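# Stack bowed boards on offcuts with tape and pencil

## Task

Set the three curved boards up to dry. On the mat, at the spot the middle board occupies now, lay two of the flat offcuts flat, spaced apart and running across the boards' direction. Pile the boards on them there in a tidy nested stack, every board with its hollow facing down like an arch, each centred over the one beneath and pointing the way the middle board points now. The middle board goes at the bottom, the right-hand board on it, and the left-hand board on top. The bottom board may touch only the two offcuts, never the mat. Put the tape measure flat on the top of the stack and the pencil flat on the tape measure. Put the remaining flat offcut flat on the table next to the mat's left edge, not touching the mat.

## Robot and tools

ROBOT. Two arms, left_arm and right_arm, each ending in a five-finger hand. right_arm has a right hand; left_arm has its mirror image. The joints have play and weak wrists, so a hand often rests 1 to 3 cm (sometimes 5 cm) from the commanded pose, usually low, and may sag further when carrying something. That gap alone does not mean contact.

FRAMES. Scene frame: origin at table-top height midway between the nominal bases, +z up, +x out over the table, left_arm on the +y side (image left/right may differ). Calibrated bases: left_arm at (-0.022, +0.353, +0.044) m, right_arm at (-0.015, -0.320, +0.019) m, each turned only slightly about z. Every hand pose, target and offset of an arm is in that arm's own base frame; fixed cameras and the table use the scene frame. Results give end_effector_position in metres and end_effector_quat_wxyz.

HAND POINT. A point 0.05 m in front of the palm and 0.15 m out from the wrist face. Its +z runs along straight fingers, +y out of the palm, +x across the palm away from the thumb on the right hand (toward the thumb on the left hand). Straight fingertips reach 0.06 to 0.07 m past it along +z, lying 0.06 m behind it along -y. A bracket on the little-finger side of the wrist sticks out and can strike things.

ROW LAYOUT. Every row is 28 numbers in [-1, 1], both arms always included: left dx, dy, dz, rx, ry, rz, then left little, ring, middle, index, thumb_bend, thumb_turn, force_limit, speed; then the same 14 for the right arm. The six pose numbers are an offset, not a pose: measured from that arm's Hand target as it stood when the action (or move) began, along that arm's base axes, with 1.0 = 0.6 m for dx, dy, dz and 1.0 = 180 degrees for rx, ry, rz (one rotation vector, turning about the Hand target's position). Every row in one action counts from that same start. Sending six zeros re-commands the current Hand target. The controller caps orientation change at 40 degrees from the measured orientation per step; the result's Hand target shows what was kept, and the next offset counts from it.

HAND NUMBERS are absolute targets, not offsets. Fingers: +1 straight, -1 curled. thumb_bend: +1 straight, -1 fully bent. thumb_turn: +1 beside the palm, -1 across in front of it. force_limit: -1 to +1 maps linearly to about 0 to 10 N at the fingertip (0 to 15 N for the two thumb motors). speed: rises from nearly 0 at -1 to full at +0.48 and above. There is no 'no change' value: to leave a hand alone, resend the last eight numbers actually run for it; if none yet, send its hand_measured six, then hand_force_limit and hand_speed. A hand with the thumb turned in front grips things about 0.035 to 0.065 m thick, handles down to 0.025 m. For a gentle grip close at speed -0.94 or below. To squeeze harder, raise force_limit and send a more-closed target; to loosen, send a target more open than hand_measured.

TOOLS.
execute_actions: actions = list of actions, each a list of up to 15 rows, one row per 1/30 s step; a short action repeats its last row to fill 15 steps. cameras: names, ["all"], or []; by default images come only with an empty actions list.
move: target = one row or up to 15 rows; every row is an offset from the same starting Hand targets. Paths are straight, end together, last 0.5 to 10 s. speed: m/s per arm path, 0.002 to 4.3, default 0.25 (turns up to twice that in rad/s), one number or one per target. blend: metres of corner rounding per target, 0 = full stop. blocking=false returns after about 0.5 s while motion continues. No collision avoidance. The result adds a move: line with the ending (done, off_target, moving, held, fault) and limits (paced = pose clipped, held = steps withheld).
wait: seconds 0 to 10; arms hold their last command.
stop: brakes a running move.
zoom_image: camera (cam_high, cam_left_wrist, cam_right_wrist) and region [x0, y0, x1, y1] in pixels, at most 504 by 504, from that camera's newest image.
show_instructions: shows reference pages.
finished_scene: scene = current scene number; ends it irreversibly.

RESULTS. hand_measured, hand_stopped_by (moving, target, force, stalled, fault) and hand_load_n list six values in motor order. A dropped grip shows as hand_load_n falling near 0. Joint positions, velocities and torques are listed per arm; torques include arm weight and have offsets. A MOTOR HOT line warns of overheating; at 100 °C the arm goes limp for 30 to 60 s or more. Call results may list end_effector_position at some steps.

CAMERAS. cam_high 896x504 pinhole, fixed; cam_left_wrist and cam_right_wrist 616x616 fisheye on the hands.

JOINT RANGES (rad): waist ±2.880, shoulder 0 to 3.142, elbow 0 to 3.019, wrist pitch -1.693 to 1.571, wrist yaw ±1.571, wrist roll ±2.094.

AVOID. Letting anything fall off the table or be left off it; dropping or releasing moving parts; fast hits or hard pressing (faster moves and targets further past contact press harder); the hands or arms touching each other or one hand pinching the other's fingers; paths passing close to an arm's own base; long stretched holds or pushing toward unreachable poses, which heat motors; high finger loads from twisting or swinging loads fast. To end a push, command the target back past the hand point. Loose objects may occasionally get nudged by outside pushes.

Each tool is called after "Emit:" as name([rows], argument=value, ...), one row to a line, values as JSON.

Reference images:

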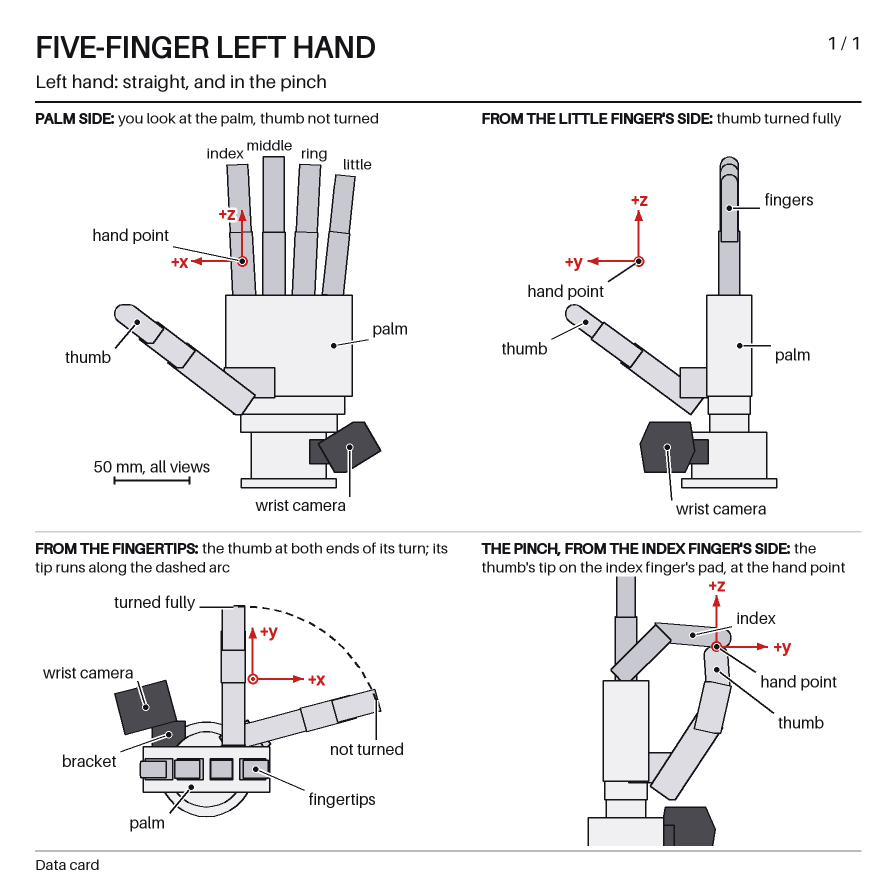

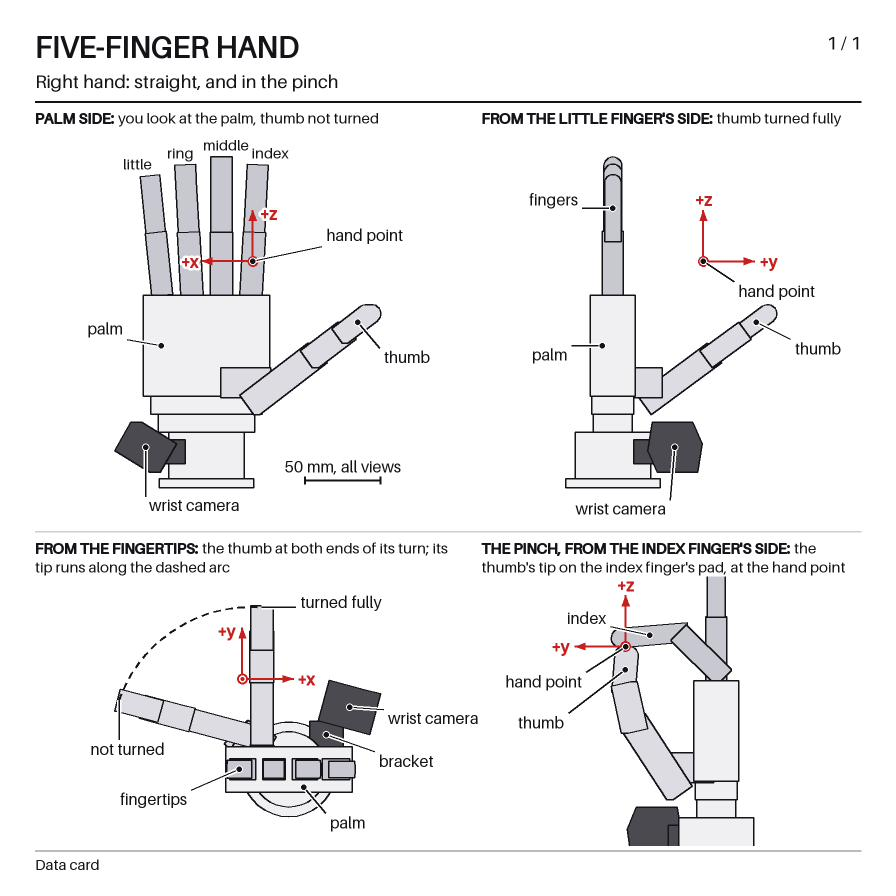

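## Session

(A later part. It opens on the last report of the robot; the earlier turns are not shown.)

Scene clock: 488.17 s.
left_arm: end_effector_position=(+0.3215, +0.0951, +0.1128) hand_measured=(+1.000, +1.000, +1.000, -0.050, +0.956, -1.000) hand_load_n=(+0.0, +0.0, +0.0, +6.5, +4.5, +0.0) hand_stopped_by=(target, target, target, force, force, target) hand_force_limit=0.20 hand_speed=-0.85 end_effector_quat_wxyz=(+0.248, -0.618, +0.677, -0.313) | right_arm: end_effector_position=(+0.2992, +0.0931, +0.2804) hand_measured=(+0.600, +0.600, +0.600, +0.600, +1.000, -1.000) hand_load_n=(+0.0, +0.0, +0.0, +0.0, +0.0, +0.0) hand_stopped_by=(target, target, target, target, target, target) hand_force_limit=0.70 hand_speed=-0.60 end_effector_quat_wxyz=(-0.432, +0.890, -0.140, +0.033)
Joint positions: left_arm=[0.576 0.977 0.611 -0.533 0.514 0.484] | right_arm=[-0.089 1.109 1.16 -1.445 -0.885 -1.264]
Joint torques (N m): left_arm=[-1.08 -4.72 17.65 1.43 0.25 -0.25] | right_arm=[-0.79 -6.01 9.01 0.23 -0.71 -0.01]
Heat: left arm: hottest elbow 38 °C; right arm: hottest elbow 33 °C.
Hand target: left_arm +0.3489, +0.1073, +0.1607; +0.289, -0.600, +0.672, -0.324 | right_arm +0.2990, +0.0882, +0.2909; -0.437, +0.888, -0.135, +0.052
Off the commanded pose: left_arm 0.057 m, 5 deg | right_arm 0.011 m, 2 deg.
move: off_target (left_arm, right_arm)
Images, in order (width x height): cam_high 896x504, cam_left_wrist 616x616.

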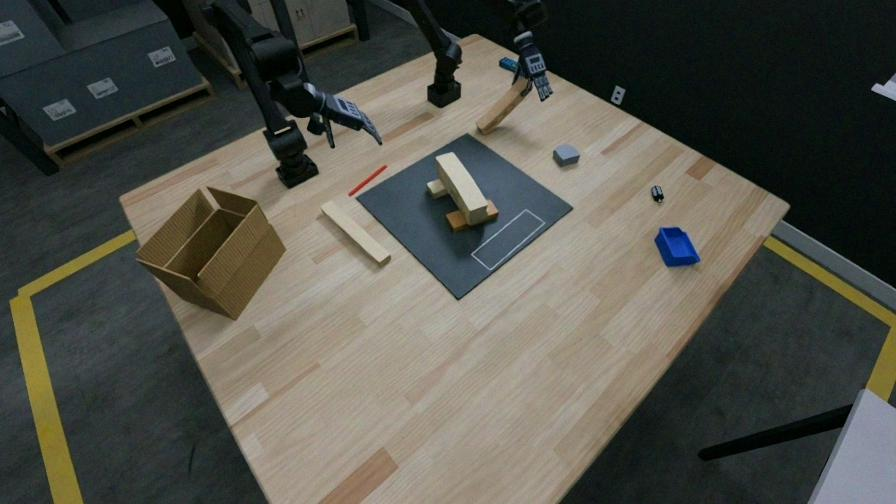

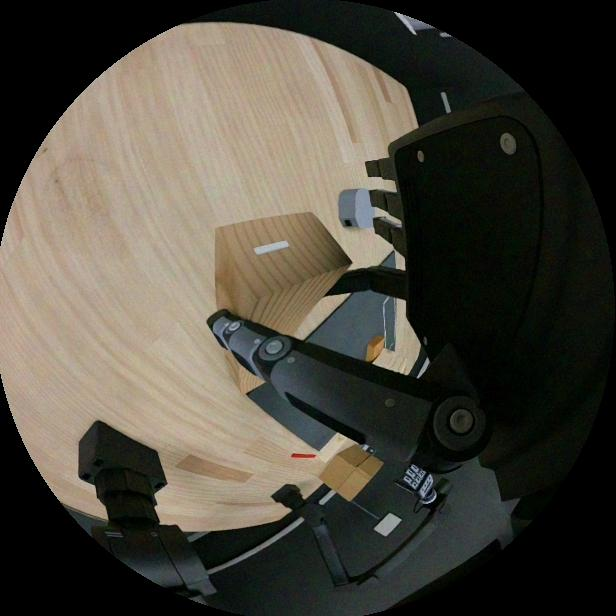

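Emit:
move([
  [0.01,-0.134,0.115,0.01,-0.02,0,1,1,1,-0.5,0.6,-1,0.2,-0.85,0,0,0,0,0,0,0.6,0.6,0.6,0.6,1,-1,0.7,-0.6],
], speed=[0.08], cameras=["cam_high","cam_left_wrist"])

Emit:
zoom_image(camera="cam_high", region=[440, 20, 580, 160])

Scene clock: 491.90 s.
left_arm: end_effector_position=(+0.3380, +0.0263, +0.1865) hand_measured=(+1.000, +1.000, +1.000, -0.052, +0.954, -1.000) hand_load_n=(+0.0, +0.0, +0.0, +0.0, +0.0, +0.0) hand_stopped_by=(target, target, target, force, force, target) hand_force_limit=0.20 hand_speed=-0.85 end_effector_quat_wxyz=(+0.291, -0.601, +0.674, -0.315) | right_arm: end_effector_position=(+0.2992, +0.0931, +0.2804) hand_measured=(+0.600, +0.600, +0.600, +0.600, +1.000, -1.000) hand_load_n=(+0.0, +0.0, +0.0, +0.0, +0.0, +0.0) hand_stopped_by=(target, target, target, target, target, target) hand_force_limit=0.70 hand_speed=-0.60 end_effector_quat_wxyz=(-0.432, +0.890, -0.140, +0.033)
Joint positions: left_arm=[0.286 0.79 0.68 -0.611 0.295 0.267] | right_arm=[-0.089 1.109 1.16 -1.445 -0.885 -1.264]
Joint torques (N m): left_arm=[-1.38 -2.78 17.52 1.66 -0.04 -0.17] | right_arm=[-0.73 -6.01 9.03 0.25 -0.71 -0.01]
Heat: left arm: hottest elbow 39 °C; right arm: hottest elbow 33 °C.
Hand target: left_arm +0.3549, +0.0269, +0.2297; +0.319, -0.585, +0.667, -0.332 | right_arm +0.2990, +0.0882, +0.2909; -0.437, +0.888, -0.135, +0.052
Off the commanded pose: left_arm 0.046 m, 4 deg | right_arm 0.011 m, 2 deg.
move: off_target (left_arm, right_arm)
Images, in order (width x height): cam_high 896x504, cam_left_wrist 616x616.

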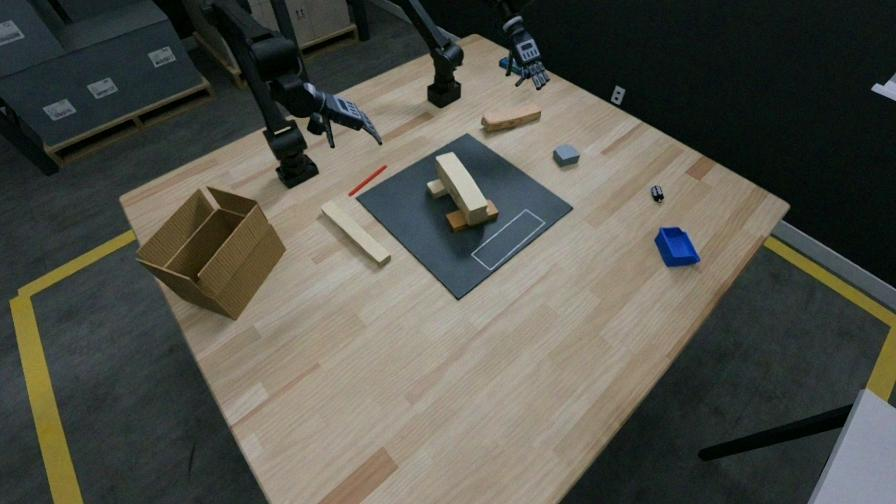

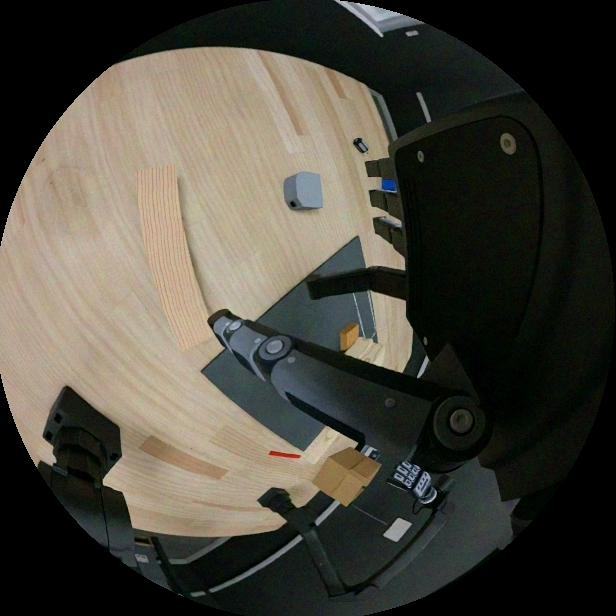

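Scaled by 3.600 from the camera's 896x504 image, which has a finer 1280x720 frame.

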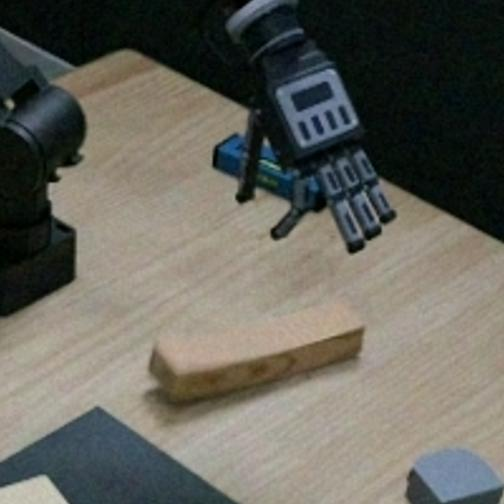

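Emit:
zoom_image(camera="cam_high", region=[470, 90, 550, 150])

Emit:
zoom_image(camera="cam_left_wrist", region=[110, 140, 250, 380])

Scaled by 6.300 from the camera's 896x504 image, which has a finer 1280x720 frame.

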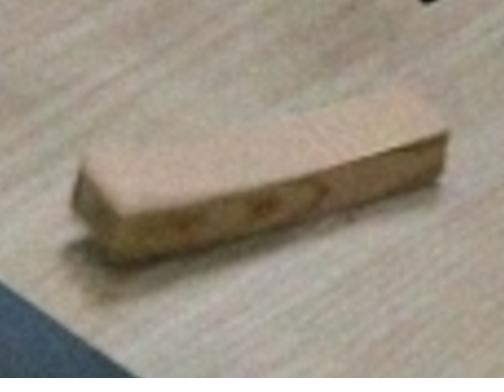

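Scaled by 2.100 from the camera's 616x616 image, which has a finer 880x880 frame.

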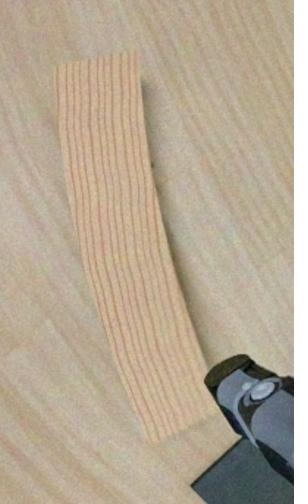

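Emit:
move([
  [-0.031,0.191,-0.15,-0.0073,0.0207,-0.0742,1,1,0.6,0.6,1,-1,0.6,-0.3,0.02,-0.15,0,0,0,0,0.6,0.6,0.6,0.6,1,-1,0.7,-0.6],
  [-0.031,0.191,-0.28,-0.0073,0.0207,-0.0742,1,1,0.6,0.6,1,-1,0.6,-0.3,0.02,-0.15,0,0,0,0,0.6,0.6,0.6,0.6,1,-1,0.7,-0.6],
], speed=[0.15,0.12], cameras=["cam_high","cam_left_wrist"])

Emit:
zoom_image(camera="cam_high", region=[470, 60, 580, 160])

Emit:
zoom_image(camera="cam_left_wrist", region=[120, 150, 420, 450])

Scene clock: 503.23 s.
left_arm: end_effector_position=(+0.3341, +0.1381, +0.0635) hand_measured=(+1.000, +1.000, +0.600, +0.600, +1.000, -1.000) hand_load_n=(-0.5, +0.0, +0.0, +0.0, +0.0, +0.0) hand_stopped_by=(target, target, target, target, target, target) hand_force_limit=0.60 hand_speed=-0.30 end_effector_quat_wxyz=(+0.241, -0.525, +0.735, -0.355) | right_arm: end_effector_position=(+0.2984, +0.0074, +0.2741) hand_measured=(+0.600, +0.600, +0.600, +0.600, +1.000, -1.000) hand_load_n=(+0.0, +0.0, +0.0, +0.0, +0.0, +0.0) hand_stopped_by=(target, target, target, target, target, target) hand_force_limit=0.70 hand_speed=-0.60 end_effector_quat_wxyz=(-0.433, +0.887, -0.154, +0.041)
Joint positions: left_arm=[0.716 1.24 0.643 -0.441 0.747 0.833] | right_arm=[-0.361 1.204 1.217 -1.701 -0.895 -1.645]
Joint torques (N m): left_arm=[0.85 -5.07 8.34 2.3 0.61 0.07] | right_arm=[-0.5 -4.66 12.78 -0.23 -0.41 -0.01]
Heat: left arm: hottest elbow 42 °C; right arm: hottest elbow 33 °C.
Hand target: left_arm +0.3363, +0.1415, +0.0617; +0.250, -0.518, +0.737, -0.356 | right_arm +0.3110, -0.0018, +0.2909; -0.437, +0.888, -0.135, +0.052
Off the commanded pose: left_arm 0.004 m, 1 deg | right_arm 0.023 m, 2 deg.
joint sent to its limit (right arm) — joint 4 (wrist pitch), lower limit. The joint targets are off in position, not in orientation.
move: off_target (right_arm)
Images, in order (width x height): cam_high 896x504, cam_left_wrist 616x616.

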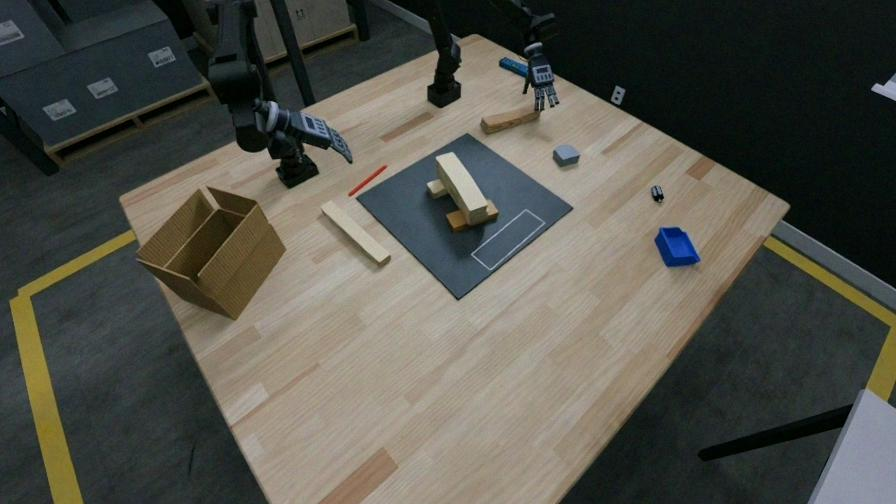

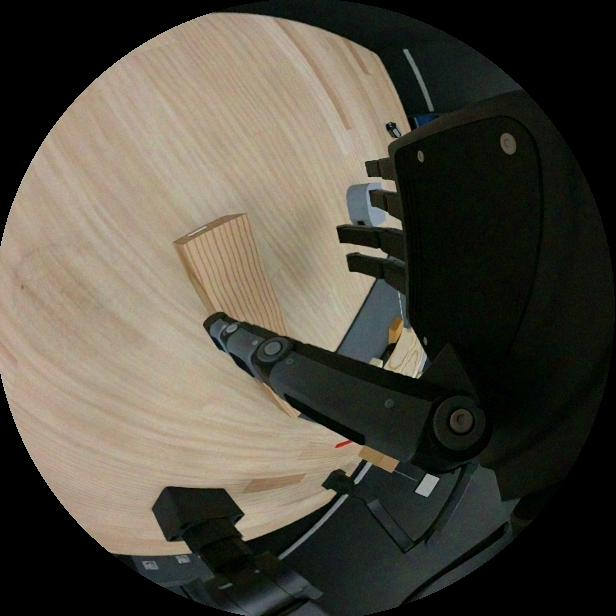

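Scaled by 4.582 from the camera's 896x504 image, which has a finer 1280x720 frame.

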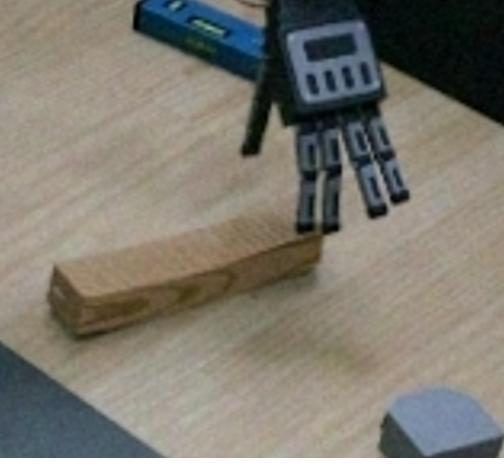

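Scaled by 1.680 from the camera's 616x616 image, which has a finer 880x880 frame.

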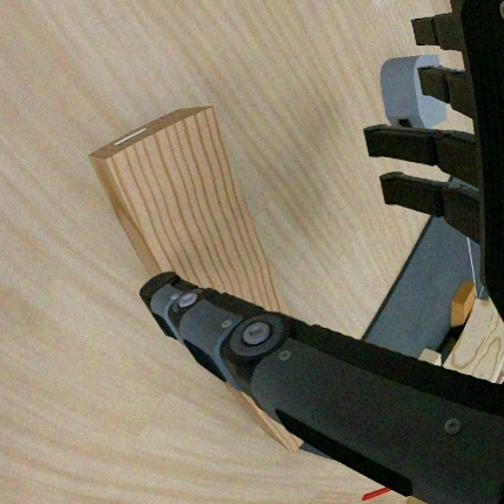

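Emit:
move([
  [0.0,0.005,-0.108,0,0,0,1,1,0.6,0.6,1,-1,0.6,-0.85,0,0,0,0,0,0,0.6,0.6,0.6,0.6,1,-1,0.7,-0.6],
  [0.0,0.005,-0.108,0,0,0,1,1,-0.4,-0.4,1,-1,-0.1,-0.85,0,0,0,0,0,0,0.6,0.6,0.6,0.6,1,-1,0.7,-0.6],
  [0.0,0.005,-0.108,0,0,0,1,1,-0.4,-0.4,0.6,-1,0.7,-0.85,0,0,0,0,0,0,0.6,0.6,0.6,0.6,1,-1,0.7,-0.6],
], speed=[0.1,0.06,0.06], cameras=["cam_high","cam_left_wrist"])

Emit:
zoom_image(camera="cam_high", region=[470, 60, 580, 160])

Scene clock: 509.80 s.
left_arm: end_effector_position=(+0.3362, +0.1394, -0.0011) hand_measured=(+1.000, +1.000, -0.050, -0.050, +0.980, -1.000) hand_load_n=(+0.0, +0.0, +10.5, +6.5, +12.0, -2.5) hand_stopped_by=(target, target, force, force, force, target) hand_force_limit=0.70 hand_speed=-0.85 end_effector_quat_wxyz=(+0.241, -0.522, +0.737, -0.356) | right_arm: end_effector_position=(+0.2984, +0.0074, +0.2741) hand_measured=(+0.600, +0.600, +0.600, +0.600, +1.000, -1.000) hand_load_n=(+0.0, +0.0, +0.0, +0.0, +0.0, +0.0) hand_stopped_by=(target, target, target, target, target, target) hand_force_limit=0.70 hand_speed=-0.60 end_effector_quat_wxyz=(-0.433, +0.887, -0.154, +0.041)
Joint positions: left_arm=[0.716 1.405 0.568 -0.203 0.752 0.841] | right_arm=[-0.361 1.204 1.217 -1.701 -0.895 -1.645]
Joint torques (N m): left_arm=[0.73 -6.18 6.61 2.25 0.59 0.06] | right_arm=[-0.5 -4.66 12.77 -0.21 -0.41 -0.01]
Heat: left arm: hottest elbow 41 °C; right arm: hottest elbow 34 °C.
Hand target: left_arm +0.3363, +0.1445, -0.0031; +0.250, -0.518, +0.737, -0.356 | right_arm +0.3110, -0.0018, +0.2909; -0.437, +0.888, -0.135, +0.052
Off the commanded pose: left_arm 0.005 m, 1 deg | right_arm 0.023 m, 2 deg.
joint sent to its limit (right arm) — joint 4 (wrist pitch), lower limit. The joint targets are off in position, not in orientation.
move: off_target (right_arm)
Images, in order (width x height): cam_high 896x504, cam_left_wrist 616x616.

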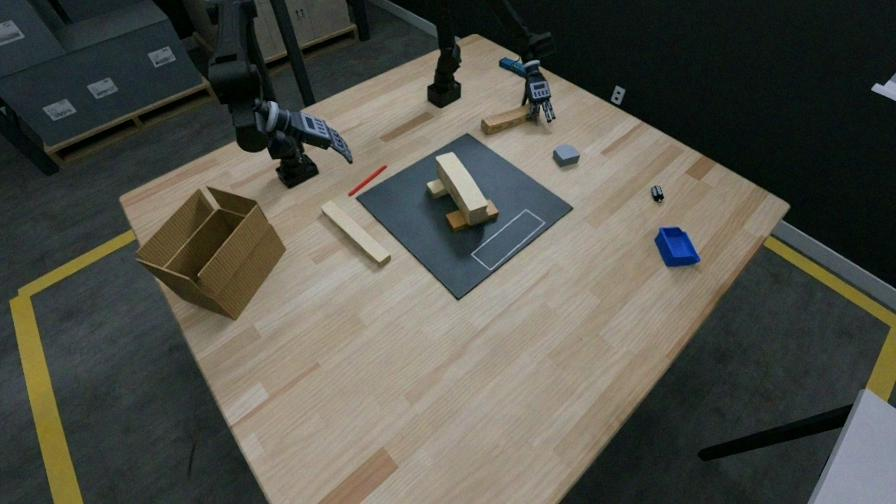

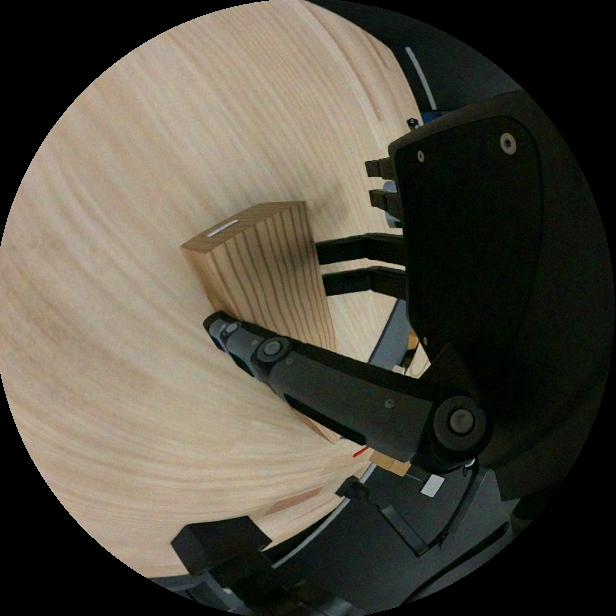

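Scaled by 4.582 from the camera's 896x504 image, which has a finer 1280x720 frame.

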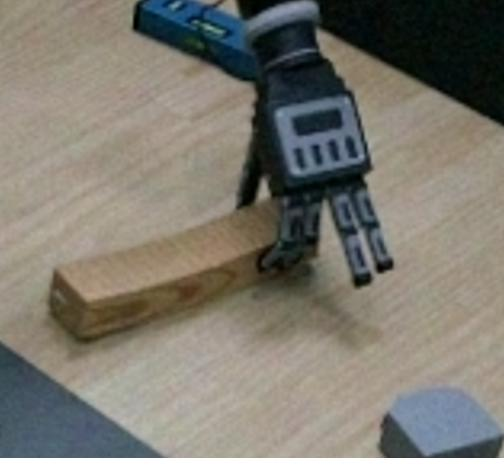

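Emit:
move([
  [0.013,-0.021,0.1535,0,-0.01,0,1,1,-0.4,-0.4,0.6,-1,0.7,-0.85,0,0,0,0,0,0,0.6,0.6,0.6,0.6,1,-1,0.7,-0.6],
  [0.023,-0.056,0.257,0,-0.018,0,1,1,-0.4,-0.4,0.6,-1,0.7,-0.85,0,0,0,0,0,0,0.6,0.6,0.6,0.6,1,-1,0.7,-0.6],
], speed=[0.08,0.08], blend=[0.015,0], cameras=["cam_high","cam_left_wrist"])

Emit:
zoom_image(camera="cam_high", region=[460, 40, 600, 180])

Scene clock: 516.10 s.
left_arm: end_effector_position=(+0.3235, +0.0985, +0.1079) hand_measured=(+1.000, +1.000, -0.050, -0.052, +0.980, -1.000) hand_load_n=(+0.0, -0.5, +6.0, +0.0, +7.0, +3.0) hand_stopped_by=(target, target, force, force, force, target) hand_force_limit=0.70 hand_speed=-0.85 end_effector_quat_wxyz=(+0.234, -0.527, +0.731, -0.367) | right_arm: end_effector_position=(+0.2984, +0.0074, +0.2741) hand_measured=(+0.600, +0.600, +0.600, +0.600, +1.000, -1.000) hand_load_n=(+0.0, +0.0, +0.0, +0.0, +0.0, +0.0) hand_stopped_by=(target, target, target, target, target, target) hand_force_limit=0.70 hand_speed=-0.60 end_effector_quat_wxyz=(-0.433, +0.887, -0.154, +0.041)
Joint positions: left_arm=[0.65 1.068 0.64 -0.566 0.735 0.744] | right_arm=[-0.361 1.204 1.217 -1.701 -0.895 -1.645]
Joint torques (N m): left_arm=[-0.85 -5.71 17.03 1.1 0.37 -0.25] | right_arm=[-0.44 -4.66 12.75 -0.2 -0.42 -0.02]
Heat: left arm: hottest elbow 40 °C; right arm: hottest elbow 34 °C.
Hand target: left_arm +0.3501, +0.1109, +0.1511; +0.271, -0.507, +0.730, -0.370 | right_arm +0.3110, -0.0018, +0.2909; -0.437, +0.888, -0.135, +0.052
Off the commanded pose: left_arm 0.052 m, 5 deg | right_arm 0.023 m, 2 deg.
joint sent to its limit (right arm) — joint 4 (wrist pitch), lower limit. The joint targets are off in position, not in orientation.
move: off_target (left_arm, right_arm)
Images, in order (width x height): cam_high 896x504, cam_left_wrist 616x616.

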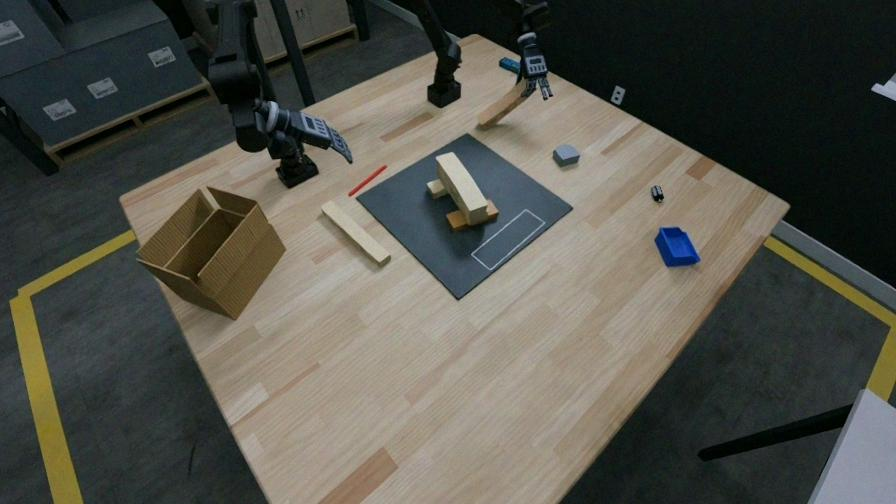

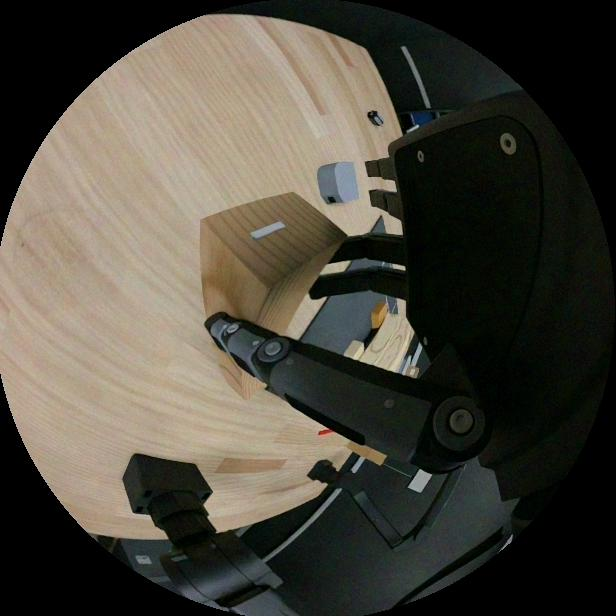

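Scaled by 3.600 from the camera's 896x504 image, which has a finer 1280x720 frame.

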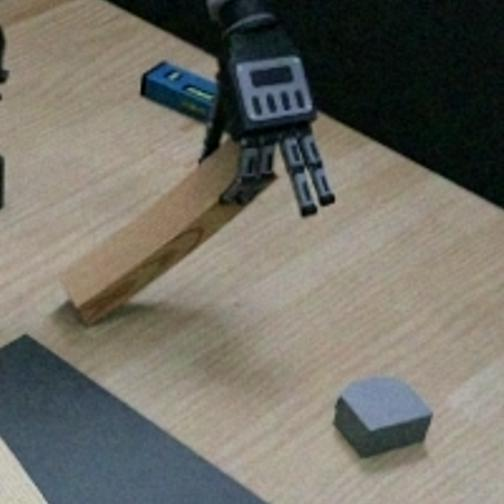

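Emit:
move([
  [0,0,0,0,0,0,1,1,-0.6,1,0.4,-1,0.8,-0.8,0,0,0,0,0,0,0.6,0.6,0.6,0.6,1,-1,0.7,-0.6],
  [-0.012,-0.0615,0.07,0,0,0,1,1,-0.6,1,0.4,-1,0.8,-0.8,0,0,0,0,0,0,0.6,0.6,0.6,0.6,1,-1,0.7,-0.6],
  [-0.032,-0.14,0.1215,0,0,0,1,1,-0.6,1,0.4,-1,0.8,-0.8,0,0,0,0,0,0,0.6,0.6,0.6,0.6,1,-1,0.7,-0.6],
], speed=[0.05,0.07,0.07], blend=[0.0,0.015,0], cameras=["cam_high","cam_left_wrist"])

Emit:
zoom_image(camera="cam_high", region=[440, 20, 580, 160])

Scene clock: 522.70 s.
left_arm: end_effector_position=(+0.3076, +0.0213, +0.1701) hand_measured=(+1.000, +1.000, -0.064, +1.000, +0.976, -1.000) hand_load_n=(+0.0, +0.0, +10.5, +0.0, +12.5, +1.5) hand_stopped_by=(target, target, force, target, force, target) hand_force_limit=0.80 hand_speed=-0.80 end_effector_quat_wxyz=(+0.227, -0.527, +0.737, -0.356) | right_arm: end_effector_position=(+0.2984, +0.0074, +0.2741) hand_measured=(+0.600, +0.600, +0.600, +0.600, +1.000, -1.000) hand_load_n=(+0.0, +0.0, +0.0, +0.0, +0.0, +0.0) hand_stopped_by=(target, target, target, target, target, target) hand_force_limit=0.70 hand_speed=-0.60 end_effector_quat_wxyz=(-0.433, +0.887, -0.154, +0.041)
Joint positions: left_arm=[0.412 0.815 0.667 -0.728 0.578 0.527] | right_arm=[-0.361 1.204 1.217 -1.701 -0.895 -1.645]
Joint torques (N m): left_arm=[-0.73 -3.14 19.02 1.58 0.27 -0.26] | right_arm=[-0.5 -4.6 12.75 -0.24 -0.41 -0.02]
Heat: left arm: hottest elbow 41 °C; right arm: hottest elbow 35 °C.
Hand target: left_arm +0.3309, +0.0269, +0.2240; +0.271, -0.507, +0.730, -0.370 | right_arm +0.3110, -0.0018, +0.2909; -0.437, +0.888, -0.135, +0.052
Off the commanded pose: left_arm 0.059 m, 6 deg | right_arm 0.023 m, 2 deg.
joint sent to its limit (right arm) — joint 4 (wrist pitch), lower limit. The joint targets are off in position, not in orientation.
move: off_target (left_arm, right_arm)
Images, in order (width x height): cam_high 896x504, cam_left_wrist 616x616.

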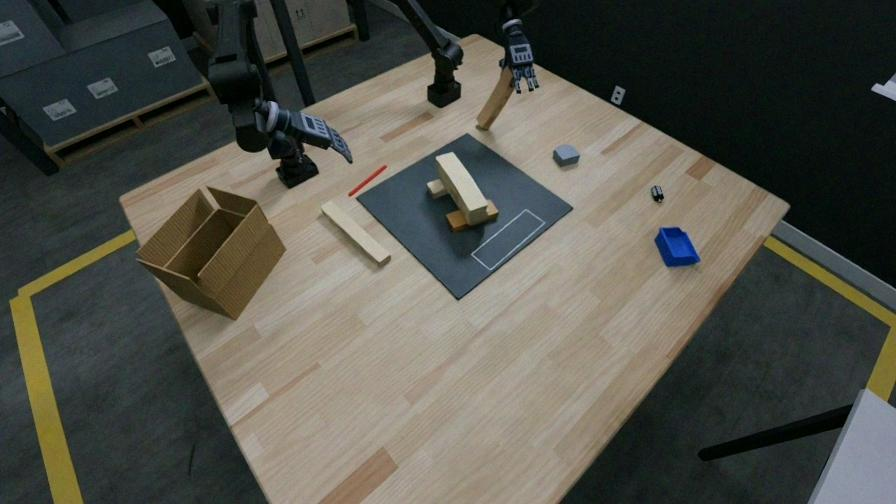

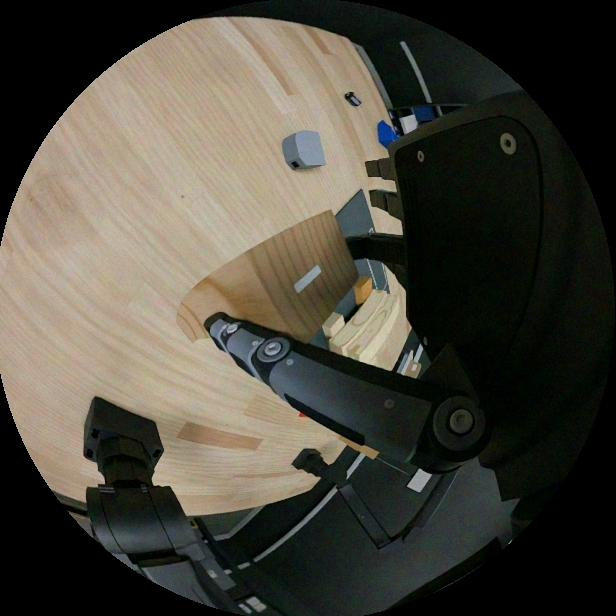

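Scaled by 3.600 from the camera's 896x504 image, which has a finer 1280x720 frame.

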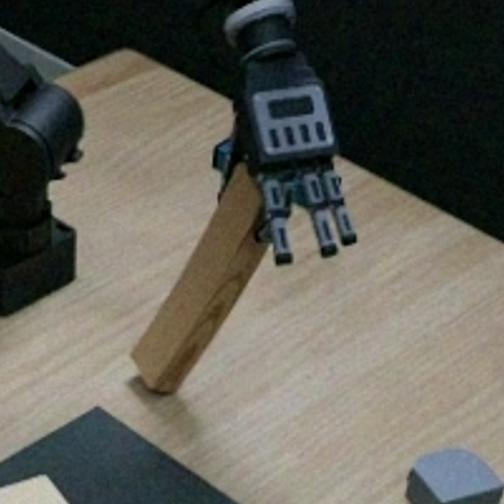

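Emit:
move([
  [-0.023,-0.09,0.03,0,0,0,1,1,-0.6,1,0.4,-1,0.8,-0.8,0,0,0,0,0,0,0.6,0.6,0.6,0.6,1,-1,0.7,-0.6],
  [-0.05,-0.183,0.035,0,0,0,1,1,-0.6,1,0.4,-1,0.8,-0.8,0,0,0,0,0,0,0.6,0.6,0.6,0.6,1,-1,0.7,-0.6],
], speed=[0.07,0.07], blend=[0.015,0], cameras=["cam_high","cam_left_wrist"])

Emit:
zoom_image(camera="cam_high", region=[420, 20, 560, 160])

Scene clock: 526.30 s.
left_arm: end_effector_position=(+0.2884, -0.0777, +0.1995) hand_measured=(+1.000, +1.000, -0.064, +1.000, +0.976, -1.000) hand_load_n=(+0.0, +0.0, +10.5, -0.5, +12.0, +1.5) hand_stopped_by=(target, target, force, target, force, target) hand_force_limit=0.80 hand_speed=-0.80 end_effector_quat_wxyz=(+0.243, -0.519, +0.745, -0.340) | right_arm: end_effector_position=(+0.2984, +0.0074, +0.2741) hand_measured=(+0.600, +0.600, +0.600, +0.600, +1.000, -1.000) hand_load_n=(+0.0, +0.0, +0.0, +0.0, +0.0, +0.0) hand_stopped_by=(target, target, target, target, target, target) hand_force_limit=0.70 hand_speed=-0.60 end_effector_quat_wxyz=(-0.433, +0.887, -0.154, +0.041)
Joint positions: left_arm=[-0.064 0.645 0.667 -0.751 0.21 0.195] | right_arm=[-0.361 1.204 1.217 -1.701 -0.895 -1.645]
Joint torques (N m): left_arm=[-1.14 -2.08 17.13 2 -0.01 -0.23] | right_arm=[-0.44 -4.6 12.77 -0.21 -0.42 -0.02]
Heat: left arm: hottest elbow 42 °C; right arm: hottest elbow 35 °C.
Hand target: left_arm +0.3009, -0.0829, +0.2450; +0.271, -0.507, +0.730, -0.370 | right_arm +0.3110, -0.0018, +0.2909; -0.437, +0.888, -0.135, +0.052
Off the commanded pose: left_arm 0.047 m, 5 deg | right_arm 0.023 m, 2 deg.
joint sent to its limit (right arm) — joint 4 (wrist pitch), lower limit. The joint targets are off in position, not in orientation.
move: off_target (left_arm, right_arm)
Images, in order (width x height): cam_high 896x504, cam_left_wrist 616x616.

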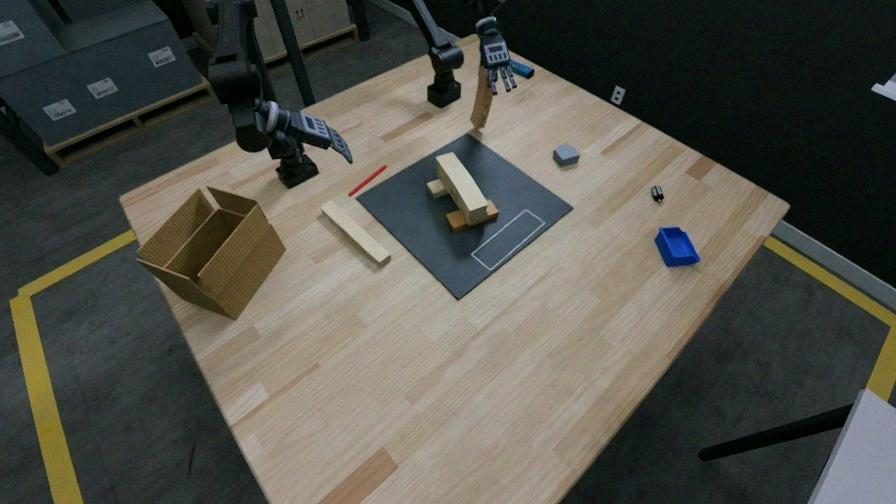

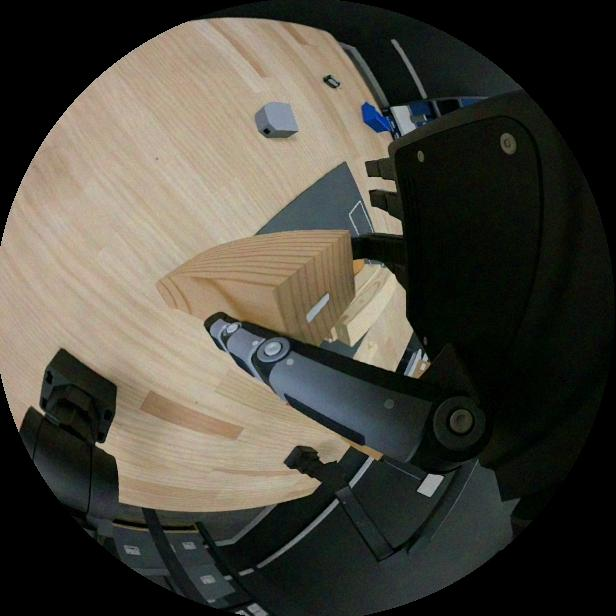

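Scaled by 3.600 from the camera's 896x504 image, which has a finer 1280x720 frame.

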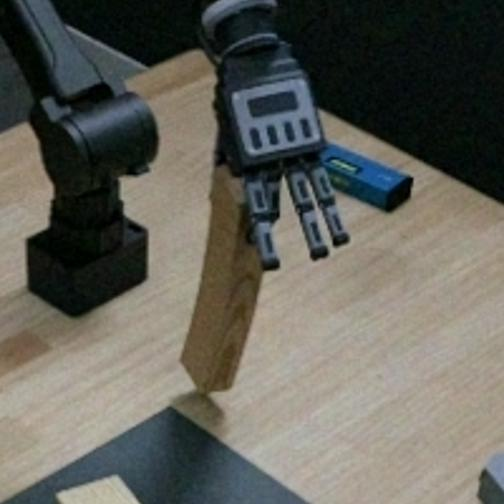

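Emit:
move(target=[0.0,-0.063,-0.036,0,0,0,1,1,-0.6,1,0.4,-1,0.8,-0.8, 0,0,0,0,0,0,0.6,0.6,0.6,0.6,1,-1,0.7,-0.6], speed=0.08, cameras=["cam_high","cam_left_wrist"])

Scene clock: 530.73 s.
left_arm: end_effector_position=(+0.2901, -0.1138, +0.2046) hand_measured=(+1.000, +1.000, -0.064, +1.000, +0.976, -1.000) hand_load_n=(+0.0, +0.0, +10.5, +0.0, +12.0, +1.5) hand_stopped_by=(target, target, force, target, force, target) hand_force_limit=0.80 hand_speed=-0.80 end_effector_quat_wxyz=(+0.257, -0.513, +0.743, -0.346) | right_arm: end_effector_position=(+0.2984, +0.0074, +0.2741) hand_measured=(+0.600, +0.600, +0.600, +0.600, +1.000, -1.000) hand_load_n=(+0.0, +0.0, +0.0, +0.0, +0.0, +0.0) hand_stopped_by=(target, target, target, target, target, target) hand_force_limit=0.70 hand_speed=-0.60 end_effector_quat_wxyz=(-0.433, +0.887, -0.154, +0.041)
Joint positions: left_arm=[-0.254 0.645 0.667 -0.705 0.057 0.082] | right_arm=[-0.361 1.204 1.217 -1.701 -0.895 -1.645]
Joint torques (N m): left_arm=[-0.5 -0.79 12.55 3.59 -0.11 -0.2] | right_arm=[-0.38 -4.6 12.77 -0.2 -0.41 -0.01]
Heat: left arm: hottest elbow 42 °C; right arm: hottest elbow 35 °C.
Hand target: left_arm +0.3009, -0.1207, +0.2234; +0.271, -0.507, +0.730, -0.370 | right_arm +0.3110, -0.0018, +0.2909; -0.437, +0.888, -0.135, +0.052
Off the commanded pose: left_arm 0.023 m, 4 deg | right_arm 0.023 m, 2 deg.
joint sent to its limit (right arm) — joint 4 (wrist pitch), lower limit. The joint targets are off in position, not in orientation.
move: off_target (left_arm, right_arm)
Images, in order (width x height): cam_high 896x504, cam_left_wrist 616x616.

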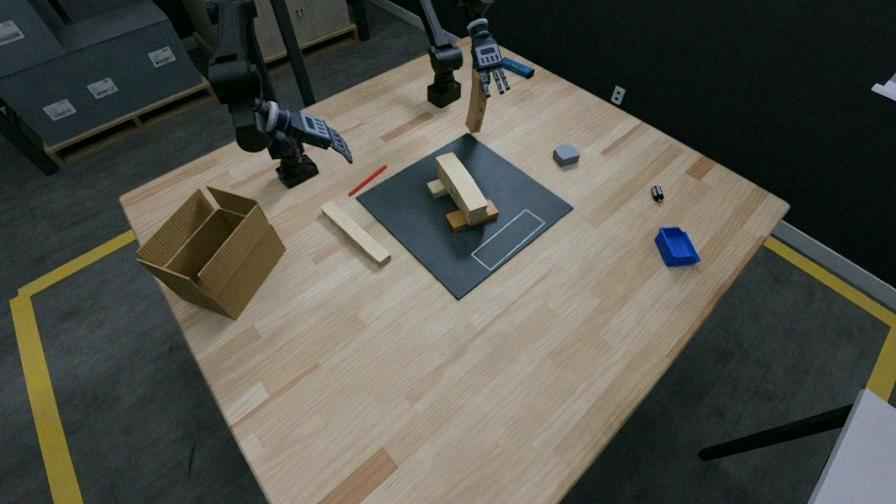

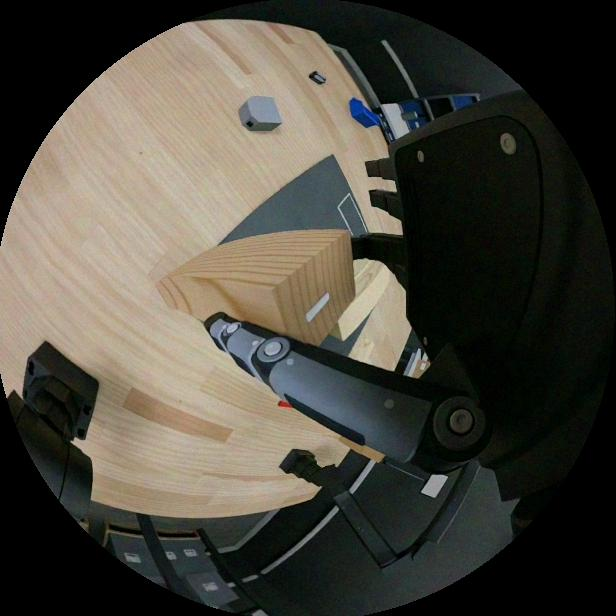

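Emit:
zoom_image(camera="cam_high", region=[400, 0, 600, 200])

Scaled by 2.520 from the camera's 896x504 image, which has a finer 1280x720 frame.

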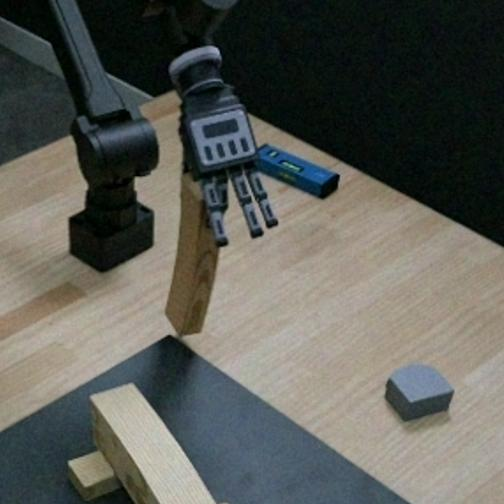

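Emit:
zoom_image(camera="cam_high", region=[450, 50, 520, 140])

Emit:
zoom_image(camera="cam_left_wrist", region=[130, 200, 430, 440])

Scaled by 5.600 from the camera's 896x504 image, which has a finer 1280x720 frame.

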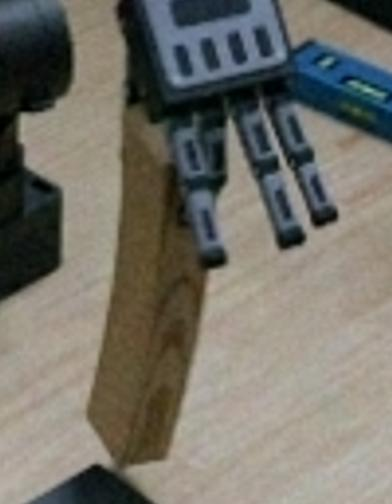

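Scaled by 1.680 from the camera's 616x616 image, which has a finer 880x880 frame.

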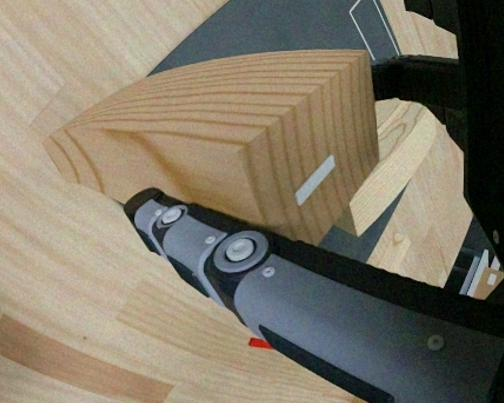

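Emit:
move(target=[-0.01,-0.01,-0.04,0,0,0,1,1,-0.6,1,0.4,-1,0.8,-0.8, 0,0,0,0,0,0,0.6,0.6,0.6,0.6,1,-1,0.7,-0.6], speed=0.08, cameras=["cam_high"])

Emit:
zoom_image(camera="cam_high", region=[450, 50, 520, 140])

Scene clock: 536.77 s.
left_arm: end_effector_position=(+0.2880, -0.1183, +0.1833) hand_measured=(+1.000, +1.000, -0.062, +1.000, +0.976, -1.000) hand_load_n=(+0.0, +0.0, +11.0, +0.0, +11.5, +1.5) hand_stopped_by=(target, target, force, target, force, target) hand_force_limit=0.80 hand_speed=-0.80 end_effector_quat_wxyz=(+0.258, -0.515, +0.742, -0.343) | right_arm: end_effector_position=(+0.2984, +0.0074, +0.2741) hand_measured=(+0.600, +0.600, +0.600, +0.600, +1.000, -1.000) hand_load_n=(+0.0, +0.0, +0.0, +0.0, +0.0, +0.0) hand_stopped_by=(target, target, target, target, target, target) hand_force_limit=0.70 hand_speed=-0.60 end_effector_quat_wxyz=(-0.433, +0.887, -0.154, +0.041)
Joint positions: left_arm=[-0.285 0.643 0.612 -0.652 0.026 0.06] | right_arm=[-0.361 1.204 1.217 -1.701 -0.895 -1.645]
Joint torques (N m): left_arm=[-1.2 -2.14 11.45 3.69 -0.17 -0.22] | right_arm=[-0.56 -4.6 12.79 -0.23 -0.41 -0.01]
Heat: left arm: hottest elbow 42 °C; right arm: hottest elbow 36 °C.
Hand target: left_arm +0.2949, -0.1267, +0.1994; +0.271, -0.507, +0.730, -0.370 | right_arm +0.3110, -0.0018, +0.2909; -0.437, +0.888, -0.135, +0.052
Off the commanded pose: left_arm 0.019 m, 4 deg | right_arm 0.023 m, 2 deg.
joint sent to its limit (right arm) — joint 4 (wrist pitch), lower limit. The joint targets are off in position, not in orientation.
move: off_target (left_arm, right_arm)
Images, in order (width x height): cam_high 896x504.

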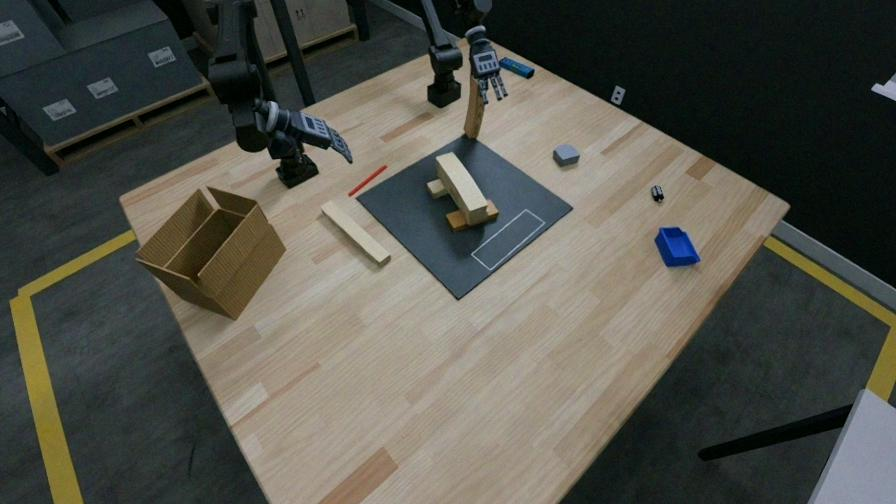

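Scaled by 5.600 from the camera's 896x504 image, which has a finer 1280x720 frame.

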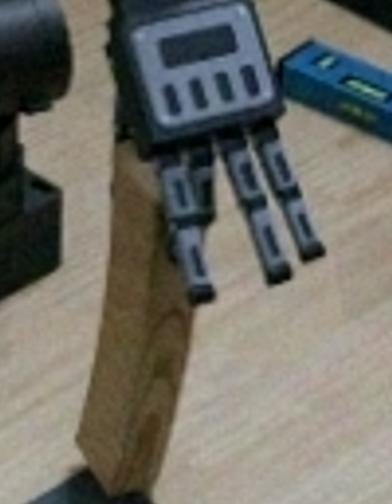

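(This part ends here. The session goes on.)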